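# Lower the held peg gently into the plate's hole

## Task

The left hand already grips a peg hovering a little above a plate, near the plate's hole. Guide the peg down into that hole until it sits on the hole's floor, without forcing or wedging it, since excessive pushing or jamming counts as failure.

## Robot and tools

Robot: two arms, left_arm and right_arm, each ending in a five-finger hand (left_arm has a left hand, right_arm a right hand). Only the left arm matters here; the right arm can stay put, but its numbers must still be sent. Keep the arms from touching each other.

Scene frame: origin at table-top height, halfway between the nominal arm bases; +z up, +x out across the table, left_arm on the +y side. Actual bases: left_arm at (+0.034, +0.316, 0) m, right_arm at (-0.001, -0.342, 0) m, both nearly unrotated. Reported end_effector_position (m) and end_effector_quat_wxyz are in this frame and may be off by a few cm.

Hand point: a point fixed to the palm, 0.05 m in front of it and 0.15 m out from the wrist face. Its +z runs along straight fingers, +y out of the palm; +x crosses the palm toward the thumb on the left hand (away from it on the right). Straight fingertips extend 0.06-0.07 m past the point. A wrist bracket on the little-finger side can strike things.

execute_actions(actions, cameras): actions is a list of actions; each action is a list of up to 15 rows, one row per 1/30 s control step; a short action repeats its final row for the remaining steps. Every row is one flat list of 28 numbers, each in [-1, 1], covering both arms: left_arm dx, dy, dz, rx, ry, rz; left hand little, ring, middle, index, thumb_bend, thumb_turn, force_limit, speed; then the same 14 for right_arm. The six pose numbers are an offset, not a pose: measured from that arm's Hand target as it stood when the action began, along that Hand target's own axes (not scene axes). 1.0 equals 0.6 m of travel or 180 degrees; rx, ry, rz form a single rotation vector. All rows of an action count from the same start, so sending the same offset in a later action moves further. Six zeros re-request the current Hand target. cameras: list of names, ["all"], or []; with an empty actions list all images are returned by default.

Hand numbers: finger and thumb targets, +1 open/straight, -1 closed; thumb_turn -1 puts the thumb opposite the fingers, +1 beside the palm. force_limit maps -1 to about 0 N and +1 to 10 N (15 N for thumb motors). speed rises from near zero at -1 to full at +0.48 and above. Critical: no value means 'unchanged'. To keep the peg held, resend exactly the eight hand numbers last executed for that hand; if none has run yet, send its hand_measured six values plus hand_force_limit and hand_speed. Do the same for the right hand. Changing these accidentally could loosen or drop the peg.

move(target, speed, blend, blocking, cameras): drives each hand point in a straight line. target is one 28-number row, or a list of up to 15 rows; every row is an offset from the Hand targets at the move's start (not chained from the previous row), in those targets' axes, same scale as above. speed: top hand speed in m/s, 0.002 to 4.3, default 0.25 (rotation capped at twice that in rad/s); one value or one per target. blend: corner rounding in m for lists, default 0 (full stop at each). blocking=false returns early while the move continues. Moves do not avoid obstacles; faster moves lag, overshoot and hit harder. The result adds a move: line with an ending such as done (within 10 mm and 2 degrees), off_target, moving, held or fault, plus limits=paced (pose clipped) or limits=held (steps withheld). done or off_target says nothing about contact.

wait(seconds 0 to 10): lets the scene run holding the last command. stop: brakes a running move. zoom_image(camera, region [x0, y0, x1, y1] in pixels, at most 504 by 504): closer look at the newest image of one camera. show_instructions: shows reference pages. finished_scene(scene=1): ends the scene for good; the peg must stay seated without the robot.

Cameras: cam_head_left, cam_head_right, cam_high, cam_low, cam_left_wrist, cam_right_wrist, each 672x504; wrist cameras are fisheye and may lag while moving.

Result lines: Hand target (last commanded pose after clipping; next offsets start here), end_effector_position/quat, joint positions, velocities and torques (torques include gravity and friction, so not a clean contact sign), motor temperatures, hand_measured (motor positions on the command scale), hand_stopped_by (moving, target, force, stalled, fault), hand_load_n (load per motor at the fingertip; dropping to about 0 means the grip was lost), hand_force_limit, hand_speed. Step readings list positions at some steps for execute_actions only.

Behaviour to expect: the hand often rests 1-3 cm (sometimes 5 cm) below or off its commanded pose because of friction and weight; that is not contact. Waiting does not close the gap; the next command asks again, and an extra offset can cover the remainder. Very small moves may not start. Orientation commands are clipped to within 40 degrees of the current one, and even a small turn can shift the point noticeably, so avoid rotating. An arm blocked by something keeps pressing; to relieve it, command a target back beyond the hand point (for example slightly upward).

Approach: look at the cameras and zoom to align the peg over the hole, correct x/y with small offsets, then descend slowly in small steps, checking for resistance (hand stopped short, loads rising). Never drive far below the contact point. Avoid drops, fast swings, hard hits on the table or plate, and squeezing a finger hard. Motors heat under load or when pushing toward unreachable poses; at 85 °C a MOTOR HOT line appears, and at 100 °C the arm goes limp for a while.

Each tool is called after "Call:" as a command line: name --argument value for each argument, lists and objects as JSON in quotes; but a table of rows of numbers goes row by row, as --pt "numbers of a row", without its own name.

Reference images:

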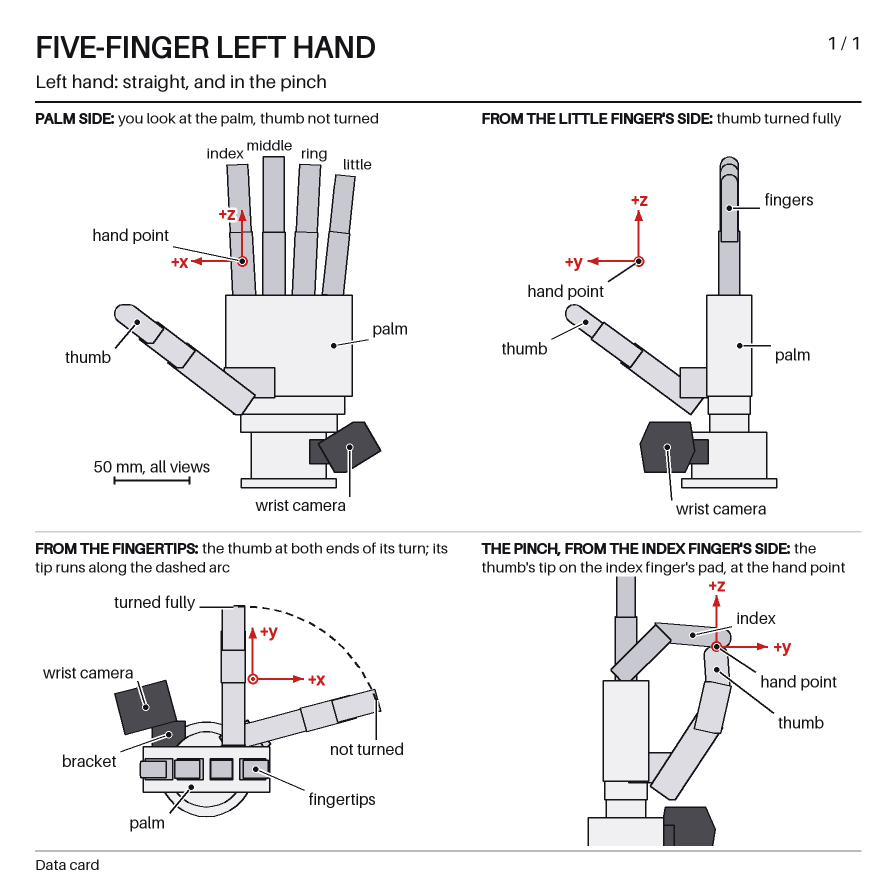

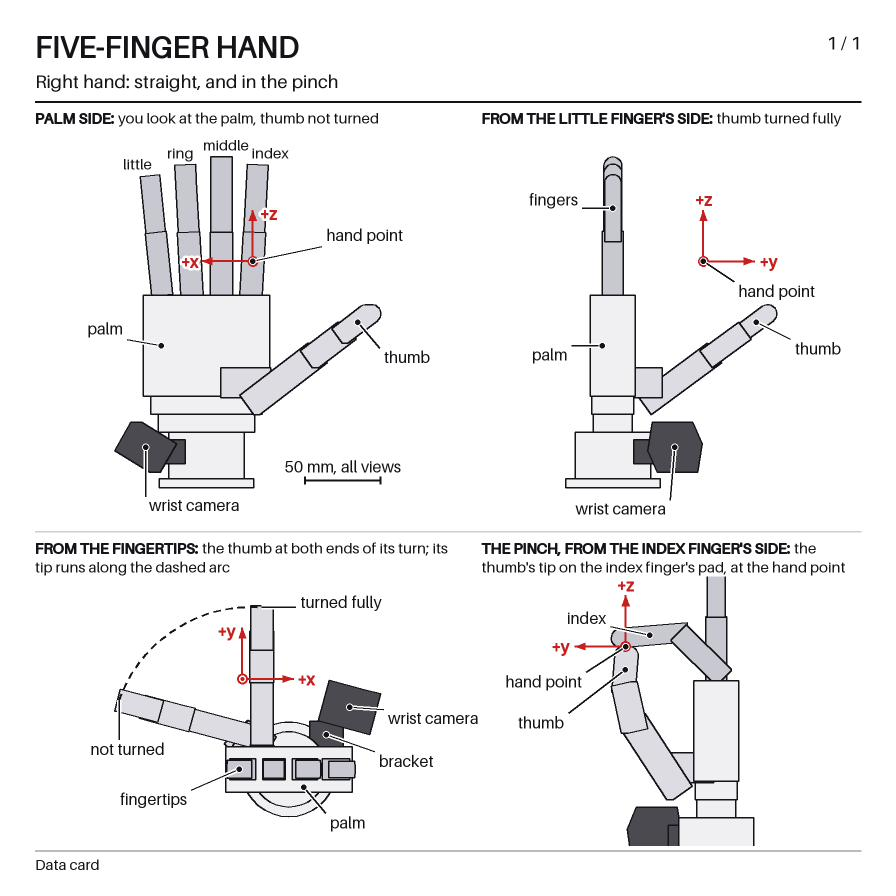

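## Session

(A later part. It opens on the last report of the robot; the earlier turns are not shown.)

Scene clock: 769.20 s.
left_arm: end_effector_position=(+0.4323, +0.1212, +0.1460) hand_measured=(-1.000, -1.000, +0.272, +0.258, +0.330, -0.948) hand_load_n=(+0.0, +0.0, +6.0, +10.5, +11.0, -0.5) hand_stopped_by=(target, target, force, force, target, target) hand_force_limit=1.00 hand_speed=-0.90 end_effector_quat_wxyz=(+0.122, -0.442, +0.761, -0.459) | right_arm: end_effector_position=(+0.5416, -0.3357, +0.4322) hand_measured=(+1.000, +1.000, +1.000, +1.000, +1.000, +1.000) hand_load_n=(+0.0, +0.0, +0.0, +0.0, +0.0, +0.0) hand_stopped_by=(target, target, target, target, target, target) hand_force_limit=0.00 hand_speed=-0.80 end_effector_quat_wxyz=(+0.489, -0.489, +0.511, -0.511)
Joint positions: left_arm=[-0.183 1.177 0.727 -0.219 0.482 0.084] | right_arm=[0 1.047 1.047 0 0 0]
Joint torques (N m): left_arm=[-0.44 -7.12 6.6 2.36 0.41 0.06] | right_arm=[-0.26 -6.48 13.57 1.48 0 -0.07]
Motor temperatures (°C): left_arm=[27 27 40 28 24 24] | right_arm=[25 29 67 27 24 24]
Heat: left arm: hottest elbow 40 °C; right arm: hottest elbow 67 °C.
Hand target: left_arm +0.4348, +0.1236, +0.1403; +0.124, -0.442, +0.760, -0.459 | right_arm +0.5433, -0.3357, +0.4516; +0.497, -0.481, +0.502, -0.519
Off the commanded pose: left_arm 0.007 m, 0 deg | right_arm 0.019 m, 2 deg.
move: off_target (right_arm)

Call:
move --target '[-0.0030,0.0133,0.0096,0,0,0,-1,-1,0.272,0.256,0.324,-0.948,1.0,-0.9,0,0,0,0,0,0,1,1,1,1,1,1,0,-0.8]' --speed 0.03 --cameras '["cam_left_wrist","cam_low","cam_high","cam_head_left"]'

Call:
zoom_image --camera "cam_left_wrist" --region '[180, 100, 280, 270]'

Call:
zoom_image --camera "cam_low" --region '[445, 230, 505, 300]'

Call:
zoom_image --camera "cam_head_left" --region '[280, 150, 365, 245]'

Scene clock: 775.40 s.
left_arm: end_effector_position=(+0.4330, +0.1205, +0.1432) hand_measured=(-1.000, -1.000, +0.272, +0.258, +0.330, -0.948) hand_load_n=(+0.0, +0.0, +2.0, +11.5, +9.0, +0.5) hand_stopped_by=(target, target, force, force, target, target) hand_force_limit=1.00 hand_speed=-0.90 end_effector_quat_wxyz=(+0.126, -0.438, +0.759, -0.465) | right_arm: end_effector_position=(+0.5416, -0.3357, +0.4322) hand_measured=(+1.000, +1.000, +1.000, +1.000, +1.000, +1.000) hand_load_n=(+0.0, +0.0, +0.0, +0.0, +0.0, +0.0) hand_stopped_by=(target, target, target, target, target, target) hand_force_limit=0.00 hand_speed=-0.80 end_effector_quat_wxyz=(+0.489, -0.489, +0.511, -0.511)
Joint positions: left_arm=[-0.183 1.179 0.713 -0.186 0.486 0.084] | right_arm=[0 1.047 1.047 0 0 0]
Joint torques (N m): left_arm=[-0.03 -6.42 6.39 2.52 0.25 0.05] | right_arm=[-0.21 -6.48 13.57 1.48 0.01 -0.07]
Motor temperatures (°C): left_arm=[27 27 40 28 24 24] | right_arm=[25 29 67 27 24 24]
Heat: left arm: hottest elbow 40 °C; right arm: hottest elbow 67 °C.
Hand target: left_arm +0.4349, +0.1232, +0.1303; +0.124, -0.442, +0.760, -0.459 | right_arm +0.5433, -0.3357, +0.4516; +0.497, -0.481, +0.502, -0.519
Off the commanded pose: left_arm 0.013 m, 1 deg | right_arm 0.019 m, 2 deg.
move: off_target (left_arm, right_arm)
camera_calibration:
cam_left_wrist: T_world_to_cam=[[0.402608, -0.371857, 0.836438, -0.248613], [-0.899868, -0.328251, 0.287208, 0.391027], [0.167761, -0.868317, -0.466779, 0.212865], [0, 0, 0, 1]] pos_world=[0.416256, 0.220741, 0.195004]
Images, in order (width x height): cam_head_left 672x504, cam_high 672x504, cam_low 672x504, cam_left_wrist 672x504.

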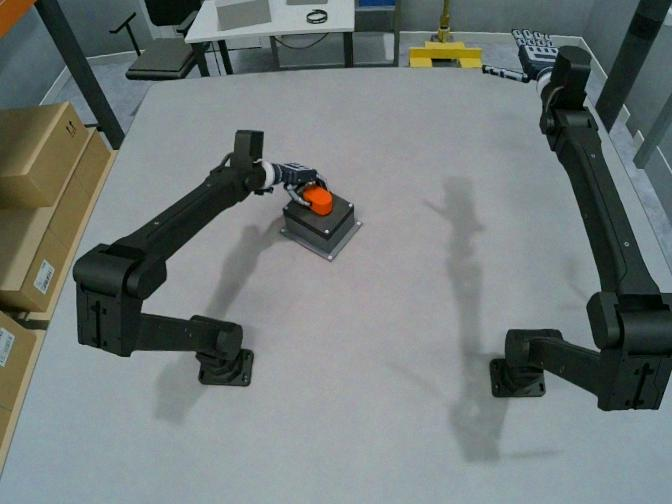

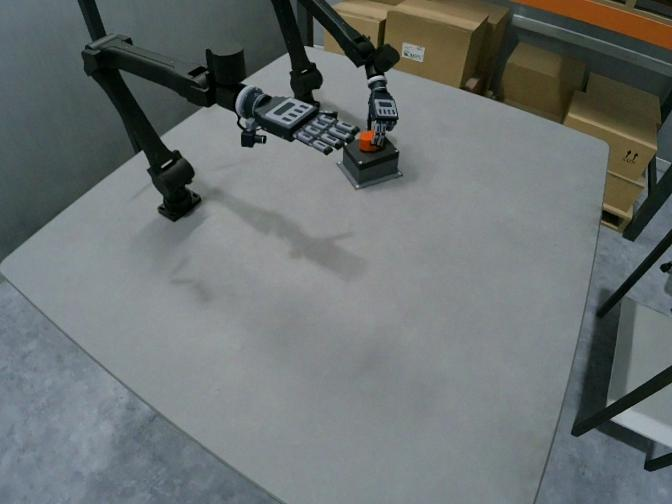

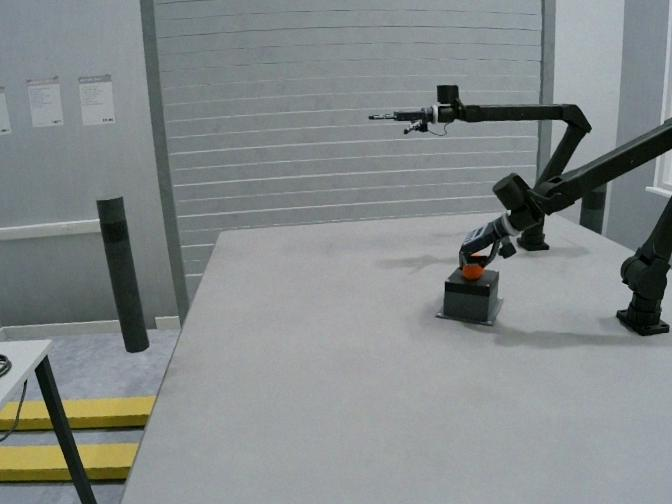

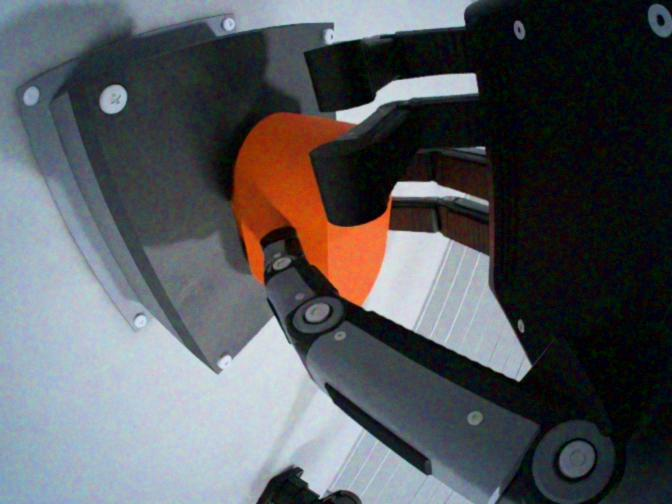

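Scaled by 2.965 from the camera's 672x504 image, which has a finer 960x720 frame.

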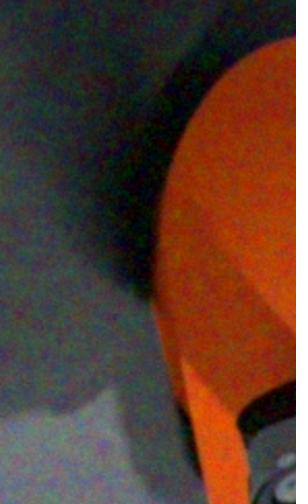

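Scaled by 7.200 from the camera's 672x504 image, which has a finer 960x720 frame.

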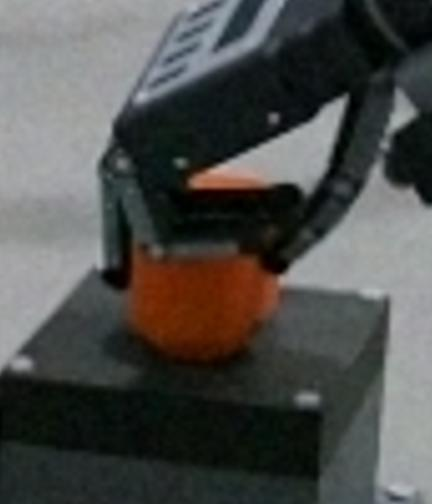

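Scaled by 5.305 from the camera's 672x504 image, which has a finer 960x720 frame.

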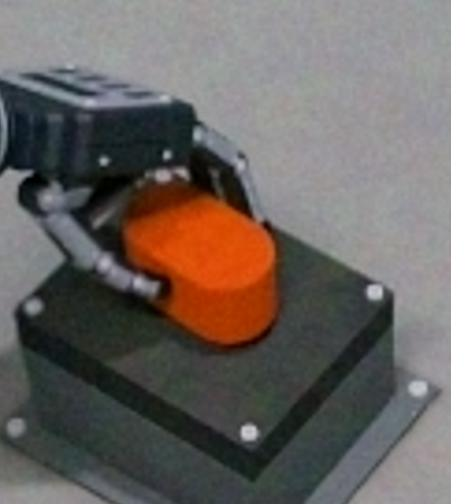

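Call:
zoom_image --camera "cam_left_wrist" --region '[210, 190, 280, 280]'

Call:
zoom_image --camera "cam_low" --region '[455, 255, 490, 290]'

Call:
zoom_image --camera "cam_high" --region '[350, 120, 395, 160]'

Call:
zoom_image --camera "cam_head_left" --region '[300, 180, 340, 225]'

Scaled by 5.600 from the camera's 672x504 image, which has a finer 960x720 frame.

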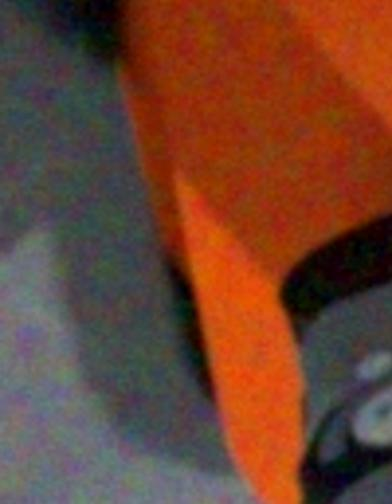

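Scaled by 14.400 from the camera's 672x504 image, which has a finer 960x720 frame.

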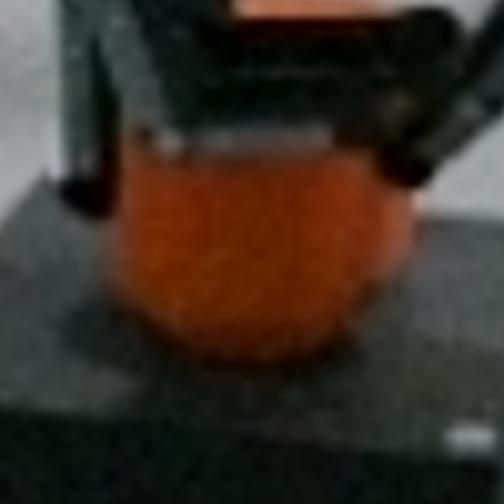

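Scaled by 11.200 from the camera's 672x504 image, which has a finer 960x720 frame.

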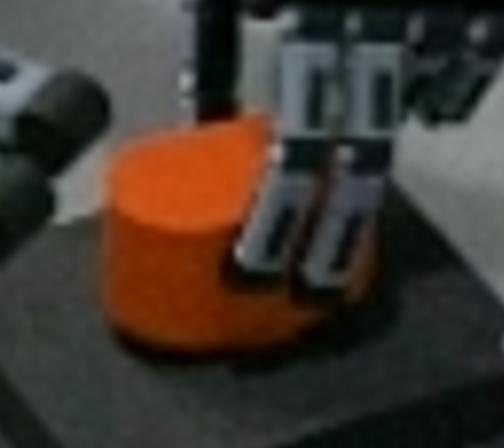

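Scaled by 11.200 from the camera's 672x504 image, which has a finer 960x720 frame.

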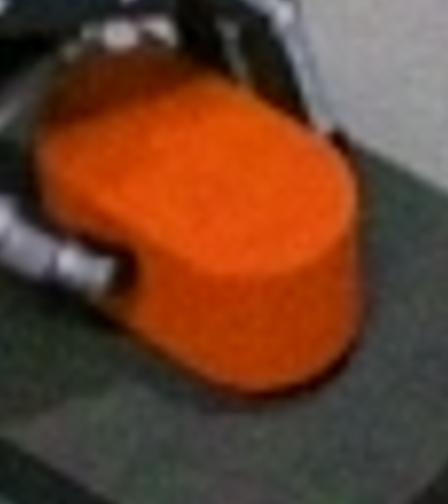

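Call:
move --target '[-0.0029,0.0108,0.0073,0,0,0,-1,-1,0.272,0.256,0.324,-0.948,1.0,-0.9,0,0,0,0,0,0,1,1,1,1,1,1,0,-0.8]' --speed 0.03

Scene clock: 792.47 s.
left_arm: end_effector_position=(+0.4333, +0.1194, +0.1411) hand_measured=(-1.000, -1.000, +0.272, +0.258, +0.330, -0.948) hand_load_n=(+0.0, +0.0, +1.0, +11.5, +10.0, +1.5) hand_stopped_by=(target, target, force, force, target, target) hand_force_limit=1.00 hand_speed=-0.90 end_effector_quat_wxyz=(+0.127, -0.437, +0.757, -0.469) | right_arm: end_effector_position=(+0.5416, -0.3357, +0.4322) hand_measured=(+1.000, +1.000, +1.000, +1.000, +1.000, +1.000) hand_load_n=(-0.5, +0.0, -0.5, +0.0, +0.0, +0.0) hand_stopped_by=(target, target, target, target, target, target) hand_force_limit=0.00 hand_speed=-0.80 end_effector_quat_wxyz=(+0.489, -0.489, +0.511, -0.511)
Joint positions: left_arm=[-0.183 1.182 0.703 -0.162 0.49 0.078] | right_arm=[0 1.047 1.047 0 0 0]
Joint torques (N m): left_arm=[-0.21 -5.54 5.97 2.41 0.06 0.11] | right_arm=[-0.26 -6.48 13.56 1.48 0.01 -0.07]
Motor temperatures (°C): left_arm=[27 27 39 29 24 24] | right_arm=[25 29 67 27 24 24]
Heat: left arm: hottest elbow 39 °C; right arm: hottest elbow 67 °C.
Hand target: left_arm +0.4348, +0.1231, +0.1221; +0.124, -0.442, +0.760, -0.459 | right_arm +0.5433, -0.3357, +0.4516; +0.497, -0.481, +0.502, -0.519
Off the commanded pose: left_arm 0.019 m, 1 deg | right_arm 0.019 m, 2 deg.
move: off_target (left_arm, right_arm)

Call:
move --target '[0.0088,-0.0235,-0.0135,0,0,0,-1,-1,0.272,0.256,0.324,-0.948,1.0,-0.9,0,0,0,0,0,0,1,1,1,1,1,1,0,-0.8]' --speed 0.05 --cameras '["cam_left_wrist","cam_low","cam_high","cam_head_left"]'

Call:
zoom_image --camera "cam_low" --region '[455, 255, 490, 290]'

Call:
zoom_image --camera "cam_high" --region '[350, 120, 395, 160]'

Call:
zoom_image --camera "cam_head_left" --region '[300, 180, 340, 225]'

Call:
zoom_image --camera "cam_left_wrist" --region '[200, 100, 300, 290]'

Scene clock: 800.13 s.
left_arm: end_effector_position=(+0.4326, +0.1194, +0.1407) hand_measured=(-1.000, -1.000, +0.272, +0.258, +0.330, -0.948) hand_load_n=(+0.0, +0.0, +2.0, +11.5, +9.5, -1.5) hand_stopped_by=(target, target, force, force, target, target) hand_force_limit=1.00 hand_speed=-0.90 end_effector_quat_wxyz=(+0.125, -0.438, +0.757, -0.468) | right_arm: end_effector_position=(+0.5416, -0.3357, +0.4322) hand_measured=(+1.000, +1.000, +1.000, +1.000, +1.000, +1.000) hand_load_n=(+0.0, +0.0, +0.0, +0.0, +0.0, -0.5) hand_stopped_by=(target, target, target, target, target, target) hand_force_limit=0.00 hand_speed=-0.80 end_effector_quat_wxyz=(+0.489, -0.489, +0.511, -0.511)
Joint positions: left_arm=[-0.183 1.182 0.703 -0.165 0.49 0.075] | right_arm=[0 1.047 1.047 0 0 0]
Joint torques (N m): left_arm=[-0.73 -7.36 8.08 0.34 -0.08 0.11] | right_arm=[-0.21 -6.48 13.57 1.47 0 -0.07]
Motor temperatures (°C): left_arm=[27 27 39 29 24 24] | right_arm=[25 29 67 27 24 24]
Heat: left arm: hottest elbow 39 °C; right arm: hottest elbow 67 °C.
Hand target: left_arm +0.4348, +0.1211, +0.1391; +0.124, -0.442, +0.760, -0.459 | right_arm +0.5433, -0.3357, +0.4516; +0.497, -0.481, +0.502, -0.519
Off the commanded pose: left_arm 0.003 m, 1 deg | right_arm 0.019 m, 2 deg.
move: off_target (right_arm)
camera_calibration:
cam_left_wrist: T_world_to_cam=[[0.401606, -0.363617, 0.840533, -0.247897], [-0.899961, -0.32672, 0.28866, 0.390684], [0.169657, -0.872374, -0.458454, 0.209243], [0, 0, 0, 1]] pos_world=[0.415658, 0.220042, 0.191519]
Images, in order (width x height): cam_head_left 672x504, cam_high 672x504, cam_low 672x504, cam_left_wrist 672x504.

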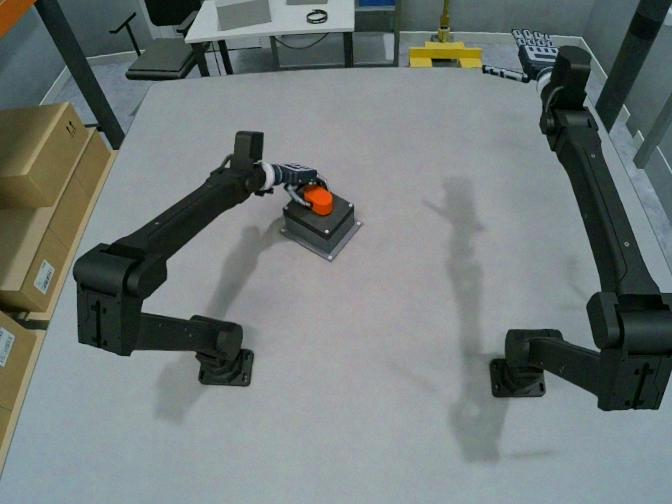

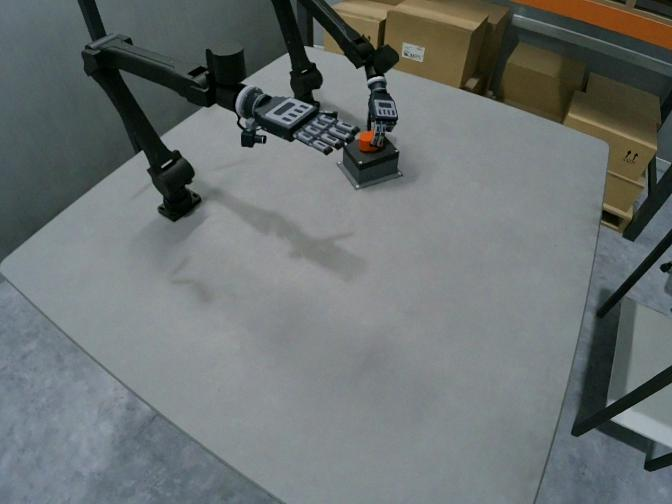

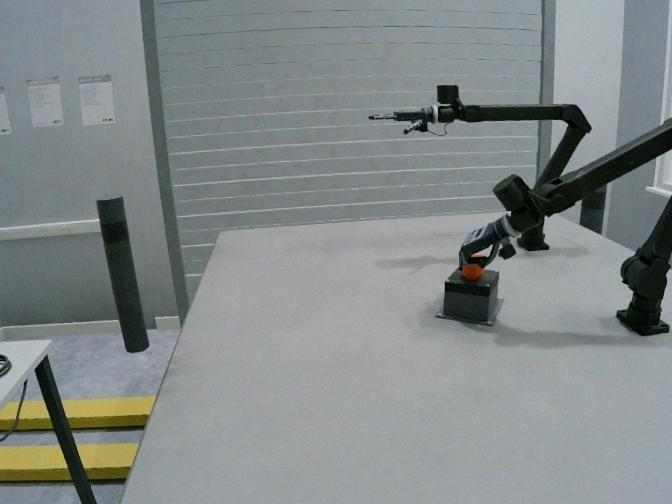

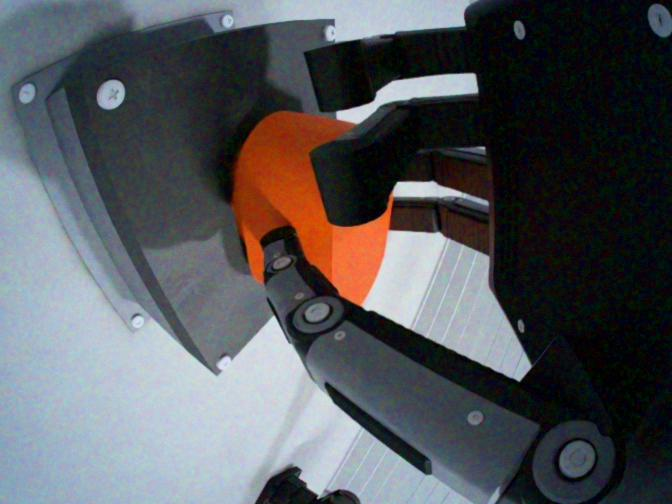

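Scaled by 14.400 from the camera's 672x504 image, which has a finer 960x720 frame.

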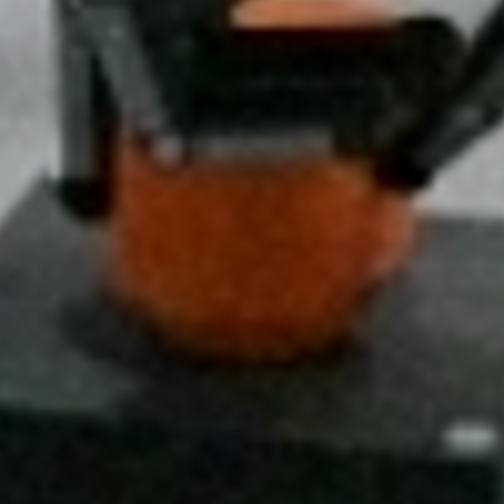

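Scaled by 11.200 from the camera's 672x504 image, which has a finer 960x720 frame.

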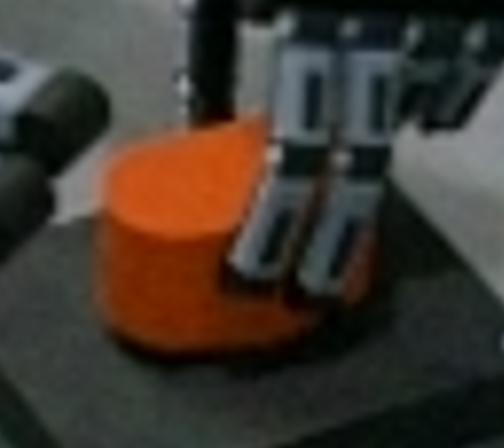

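Scaled by 11.200 from the camera's 672x504 image, which has a finer 960x720 frame.

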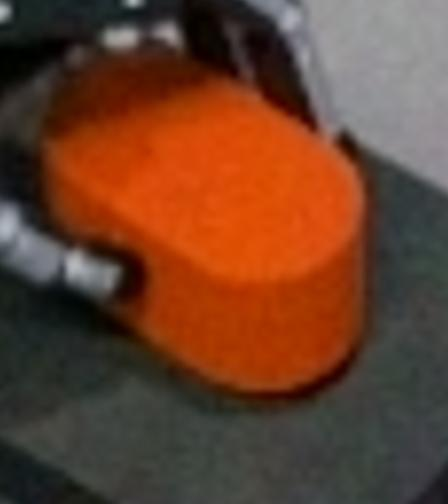

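Scaled by 2.653 from the camera's 672x504 image, which has a finer 960x720 frame.

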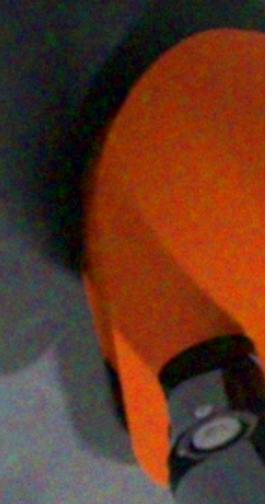

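Call:
move --target '[0,0,0,0,0,0,-1,-1,0.6,0.6,0.40,-0.948,1.0,-0.88,0,0,0,0,0,0,1,1,1,1,1,1,0,-0.8]' --speed 0.05 --cameras '["cam_left_wrist","cam_low","cam_high","cam_head_left"]'

Call:
zoom_image --camera "cam_low" --region '[445, 230, 505, 300]'

Call:
zoom_image --camera "cam_head_left" --region '[280, 150, 365, 245]'

Scene clock: 811.57 s.
left_arm: end_effector_position=(+0.4315, +0.1205, +0.1388) hand_measured=(-1.000, -1.000, +0.600, +0.600, +0.400, -0.948) hand_load_n=(+0.0, +0.0, +0.0, +0.0, +0.0, +0.0) hand_stopped_by=(target, target, target, target, target, target) hand_force_limit=1.00 hand_speed=-0.88 end_effector_quat_wxyz=(+0.124, -0.442, +0.758, -0.464) | right_arm: end_effector_position=(+0.5416, -0.3357, +0.4322) hand_measured=(+1.000, +1.000, +1.000, +1.000, +1.000, +1.000) hand_load_n=(+0.0, +0.0, +0.0, +0.0, +0.0, +0.0) hand_stopped_by=(target, target, target, target, target, target) hand_force_limit=0.00 hand_speed=-0.80 end_effector_quat_wxyz=(+0.489, -0.489, +0.511, -0.511)
Joint positions: left_arm=[-0.183 1.182 0.703 -0.175 0.484 0.075] | right_arm=[0 1.047 1.047 0 0 0]
Joint torques (N m): left_arm=[-0.15 -7.18 8.05 0.85 0.12 0.11] | right_arm=[-0.26 -6.48 13.57 1.48 0 -0.07]
Motor temperatures (°C): left_arm=[27 27 39 28 24 24] | right_arm=[25 29 68 27 24 24]
Heat: left arm: hottest elbow 39 °C; right arm: hottest elbow 68 °C.
Hand target: left_arm +0.4348, +0.1212, +0.1391; +0.124, -0.442, +0.760, -0.459 | right_arm +0.5433, -0.3357, +0.4516; +0.497, -0.481, +0.502, -0.519
Off the commanded pose: left_arm 0.003 m, 1 deg | right_arm 0.019 m, 2 deg.
move: off_target (right_arm)
camera_calibration:
cam_left_wrist: T_world_to_cam=[[0.410832, -0.366232, 0.83492, -0.248357], [-0.895812, -0.332432, 0.294976, 0.388536], [0.169524, -0.869116, -0.464648, 0.210151], [0, 0, 0, 1]] pos_world=[0.414463, 0.220851, 0.190396]
Images, in order (width x height): cam_head_left 672x504, cam_high 672x504, cam_low 672x504, cam_left_wrist 672x504.

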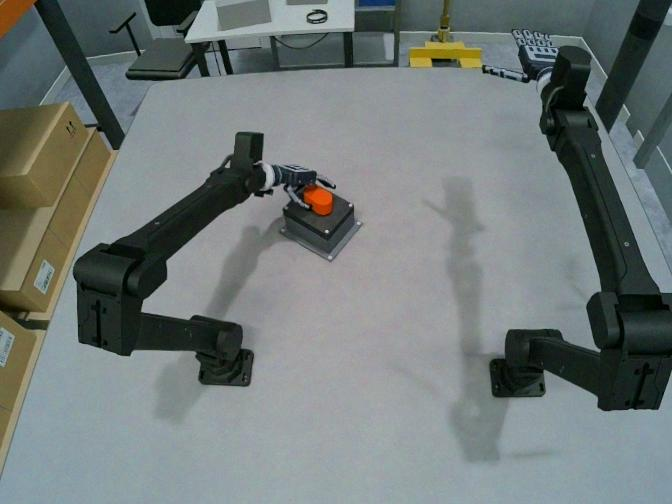

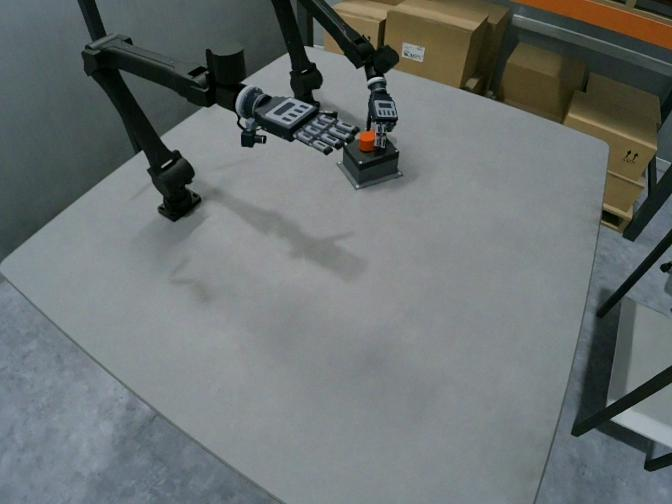

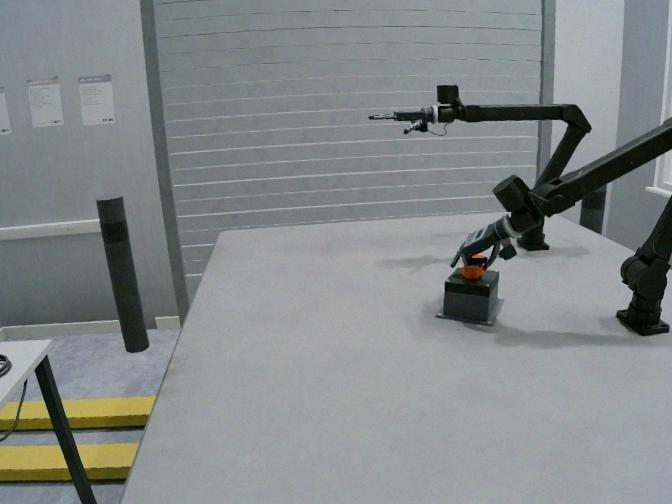

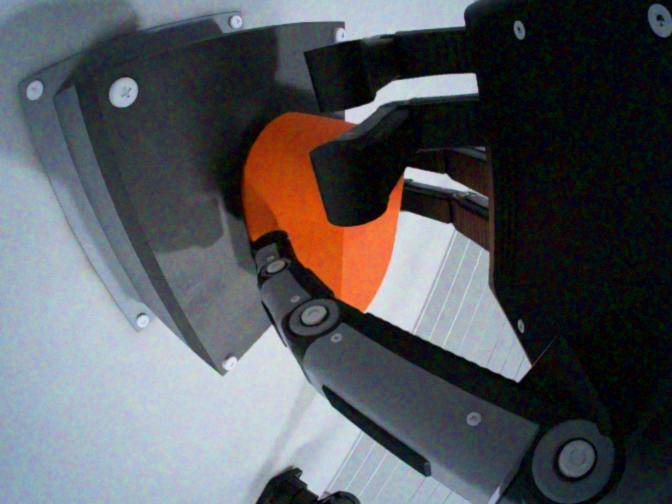

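Scaled by 7.200 from the camera's 672x504 image, which has a finer 960x720 frame.

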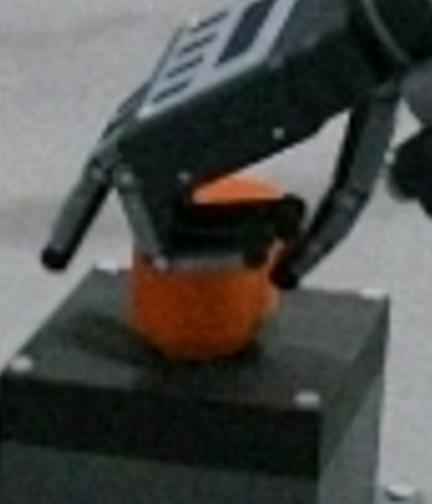

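Scaled by 5.305 from the camera's 672x504 image, which has a finer 960x720 frame.

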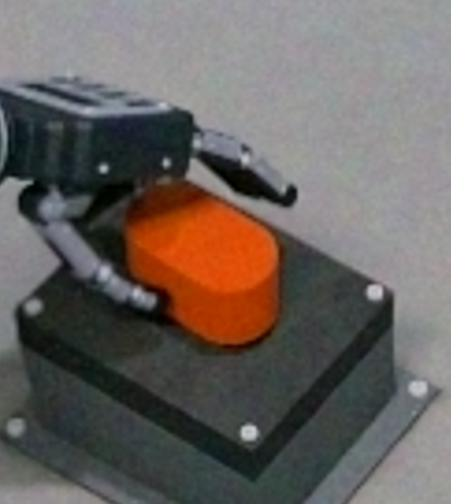

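Call:
move --pt "0.0181 -0.0673 -0.0455 0 0 0 -1 -1 0.6 0.6 0.40 -0.948 1.0 -0.88 0 0 0 0 0 0 1 1 1 1 1 1 0 -0.8" --pt "0.0362 -0.1345 -0.0910 0 0 0 -1 -1 0.6 0.6 0.40 -0.948 1.0 -0.88 0 0 0 0 0 0 1 1 1 1 1 1 0 -0.8" --speed 0.08 --cameras '["cam_left_wrist","cam_low","cam_high","cam_head_left"]'

Call:
zoom_image --camera "cam_low" --region '[445, 230, 505, 300]'

Call:
zoom_image --camera "cam_head_left" --region '[280, 150, 365, 245]'

Call:
zoom_image --camera "cam_high" --region '[345, 115, 405, 175]'

Scene clock: 821.87 s.
left_arm: end_effector_position=(+0.4198, +0.1232, +0.2043) hand_measured=(-1.000, -1.000, +0.600, +0.600, +0.400, -0.948) hand_load_n=(+0.0, +0.0, +0.0, +0.0, +0.0, +0.0) hand_stopped_by=(target, target, target, target, target, target) hand_force_limit=1.00 hand_speed=-0.88 end_effector_quat_wxyz=(+0.100, -0.458, +0.765, -0.441) | right_arm: end_effector_position=(+0.5416, -0.3357, +0.4322) hand_measured=(+1.000, +1.000, +1.000, +1.000, +1.000, +1.000) hand_load_n=(+0.0, +0.0, +0.0, +0.0, +0.0, +0.0) hand_stopped_by=(target, target, target, target, target, target) hand_force_limit=0.00 hand_speed=-0.80 end_effector_quat_wxyz=(+0.489, -0.489, +0.511, -0.511)
Joint positions: left_arm=[-0.183 1.104 0.859 -0.484 0.482 0.076] | right_arm=[0 1.047 1.047 0 0 0]
Joint torques (N m): left_arm=[-0.44 -9.29 11.84 0.85 0.18 0.05] | right_arm=[-0.26 -6.48 13.56 1.48 0 -0.07]
Motor temperatures (°C): left_arm=[27 27 39 28 24 24] | right_arm=[25 29 68 27 24 24]
Heat: left arm: hottest elbow 39 °C; right arm: hottest elbow 68 °C.
Hand target: left_arm +0.4350, +0.1212, +0.2391; +0.124, -0.442, +0.760, -0.459 | right_arm +0.5433, -0.3357, +0.4516; +0.497, -0.481, +0.502, -0.519
Off the commanded pose: left_arm 0.038 m, 4 deg | right_arm 0.019 m, 2 deg.
move: off_target (left_arm, right_arm)
camera_calibration:
cam_left_wrist: T_world_to_cam=[[0.470793, -0.378831, 0.796769, -0.313049], [-0.871739, -0.338698, 0.354055, 0.338282], [0.135737, -0.861261, -0.489699, 0.263188], [0, 0, 0, 1]] pos_world=[0.406551, 0.222657, 0.25854]
Images, in order (width x height): cam_head_left 672x504, cam_high 672x504, cam_low 672x504, cam_left_wrist 672x504.

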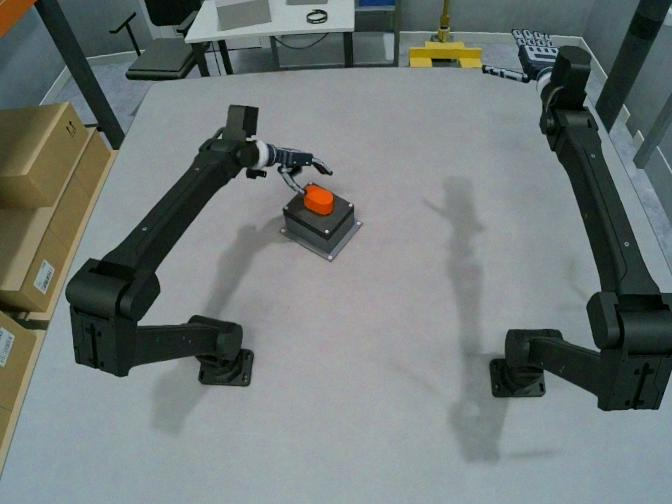

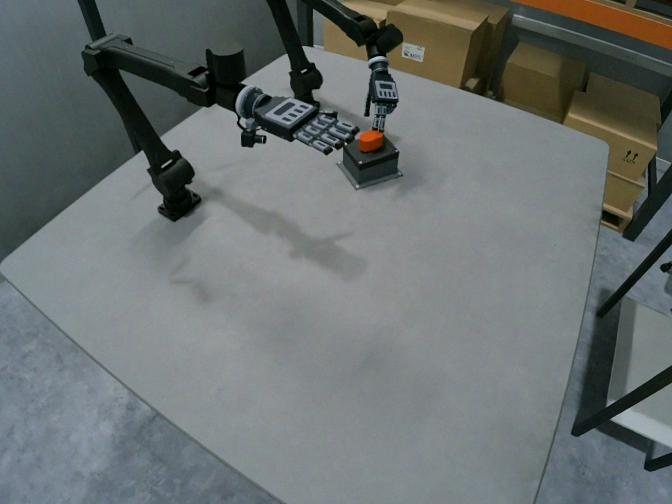

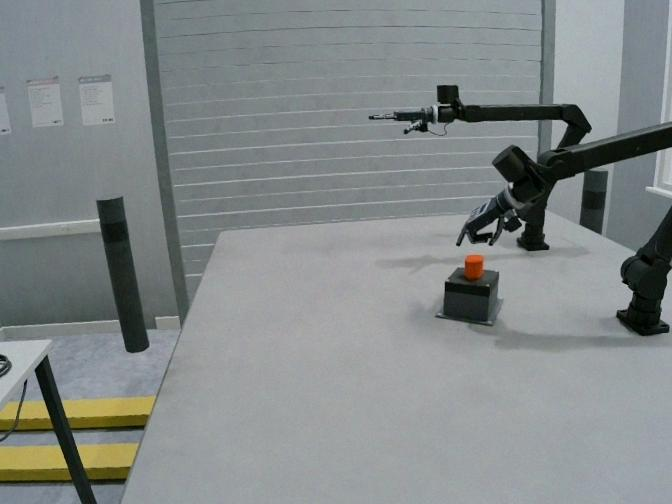

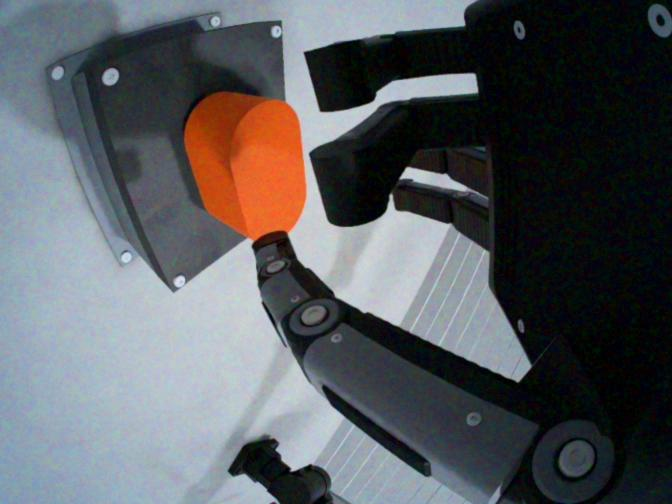

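Scaled by 7.200 from the camera's 672x504 image, which has a finer 960x720 frame.

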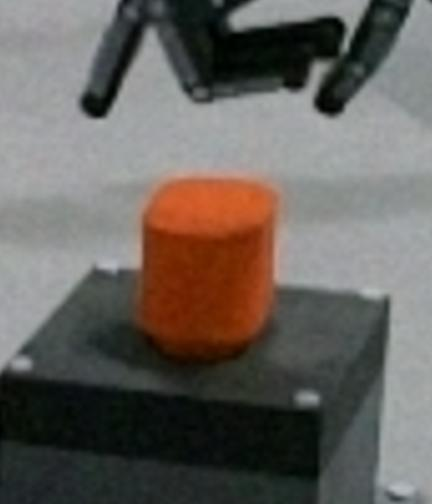

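Scaled by 5.305 from the camera's 672x504 image, which has a finer 960x720 frame.

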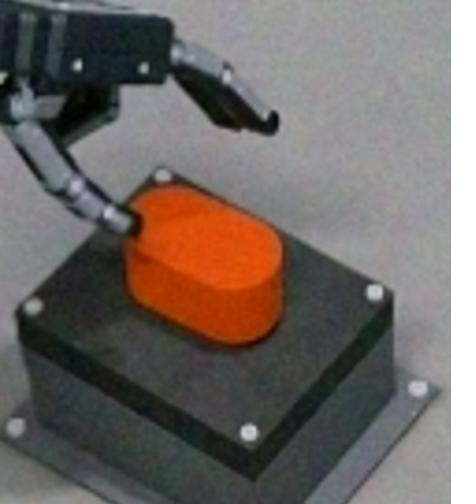

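Scaled by 8.400 from the camera's 672x504 image, which has a finer 960x720 frame.

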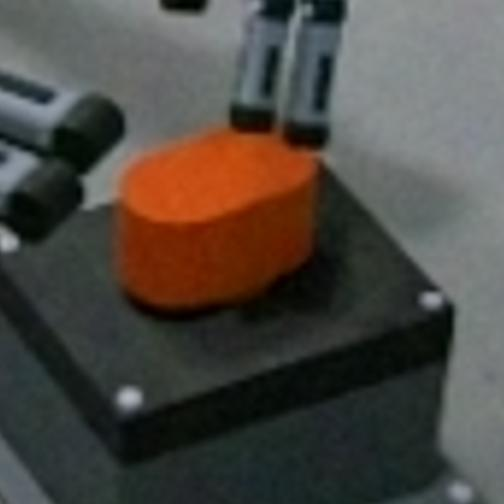

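Call:
zoom_image --camera "cam_low" --region '[455, 250, 490, 290]'

Call:
zoom_image --camera "cam_high" --region '[352, 125, 392, 158]'

Call:
zoom_image --camera "cam_left_wrist" --region '[160, 70, 330, 260]'

Call:
zoom_image --camera "cam_head_left" --region '[298, 180, 340, 220]'

Scaled by 12.600 from the camera's 672x504 image, which has a finer 960x720 frame.

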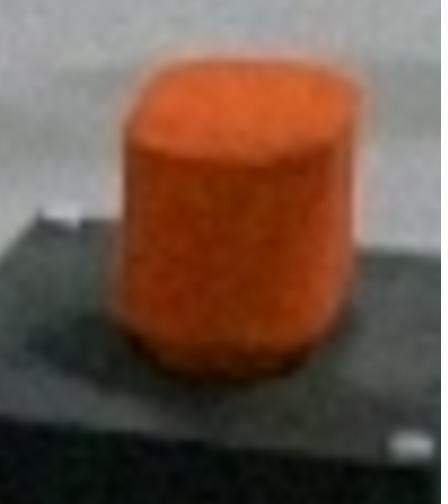

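Scaled by 12.600 from the camera's 672x504 image, which has a finer 960x720 frame.

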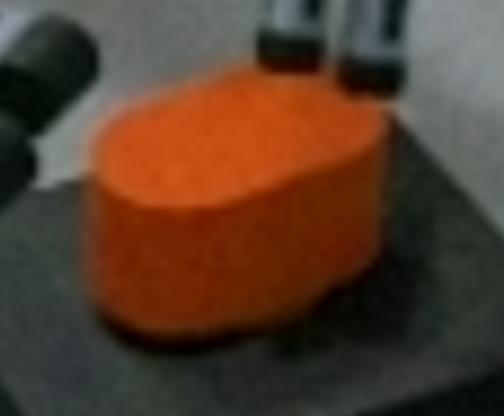

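Scaled by 2.653 from the camera's 672x504 image, which has a finer 960x720 frame.

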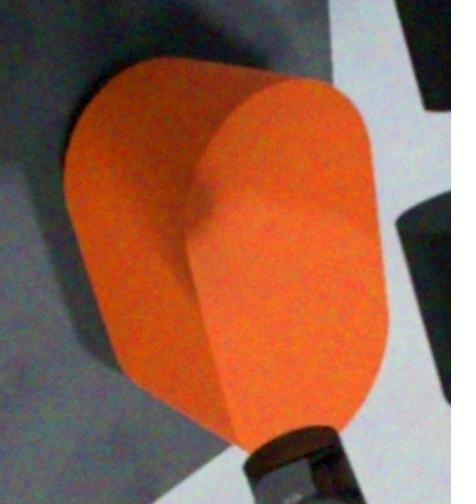

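Scaled by 12.000 from the camera's 672x504 image, which has a finer 960x720 frame.

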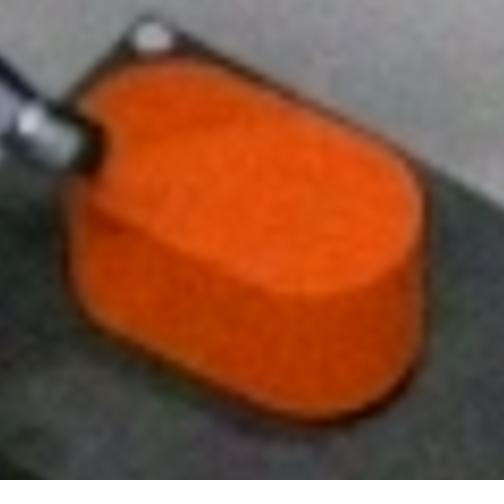

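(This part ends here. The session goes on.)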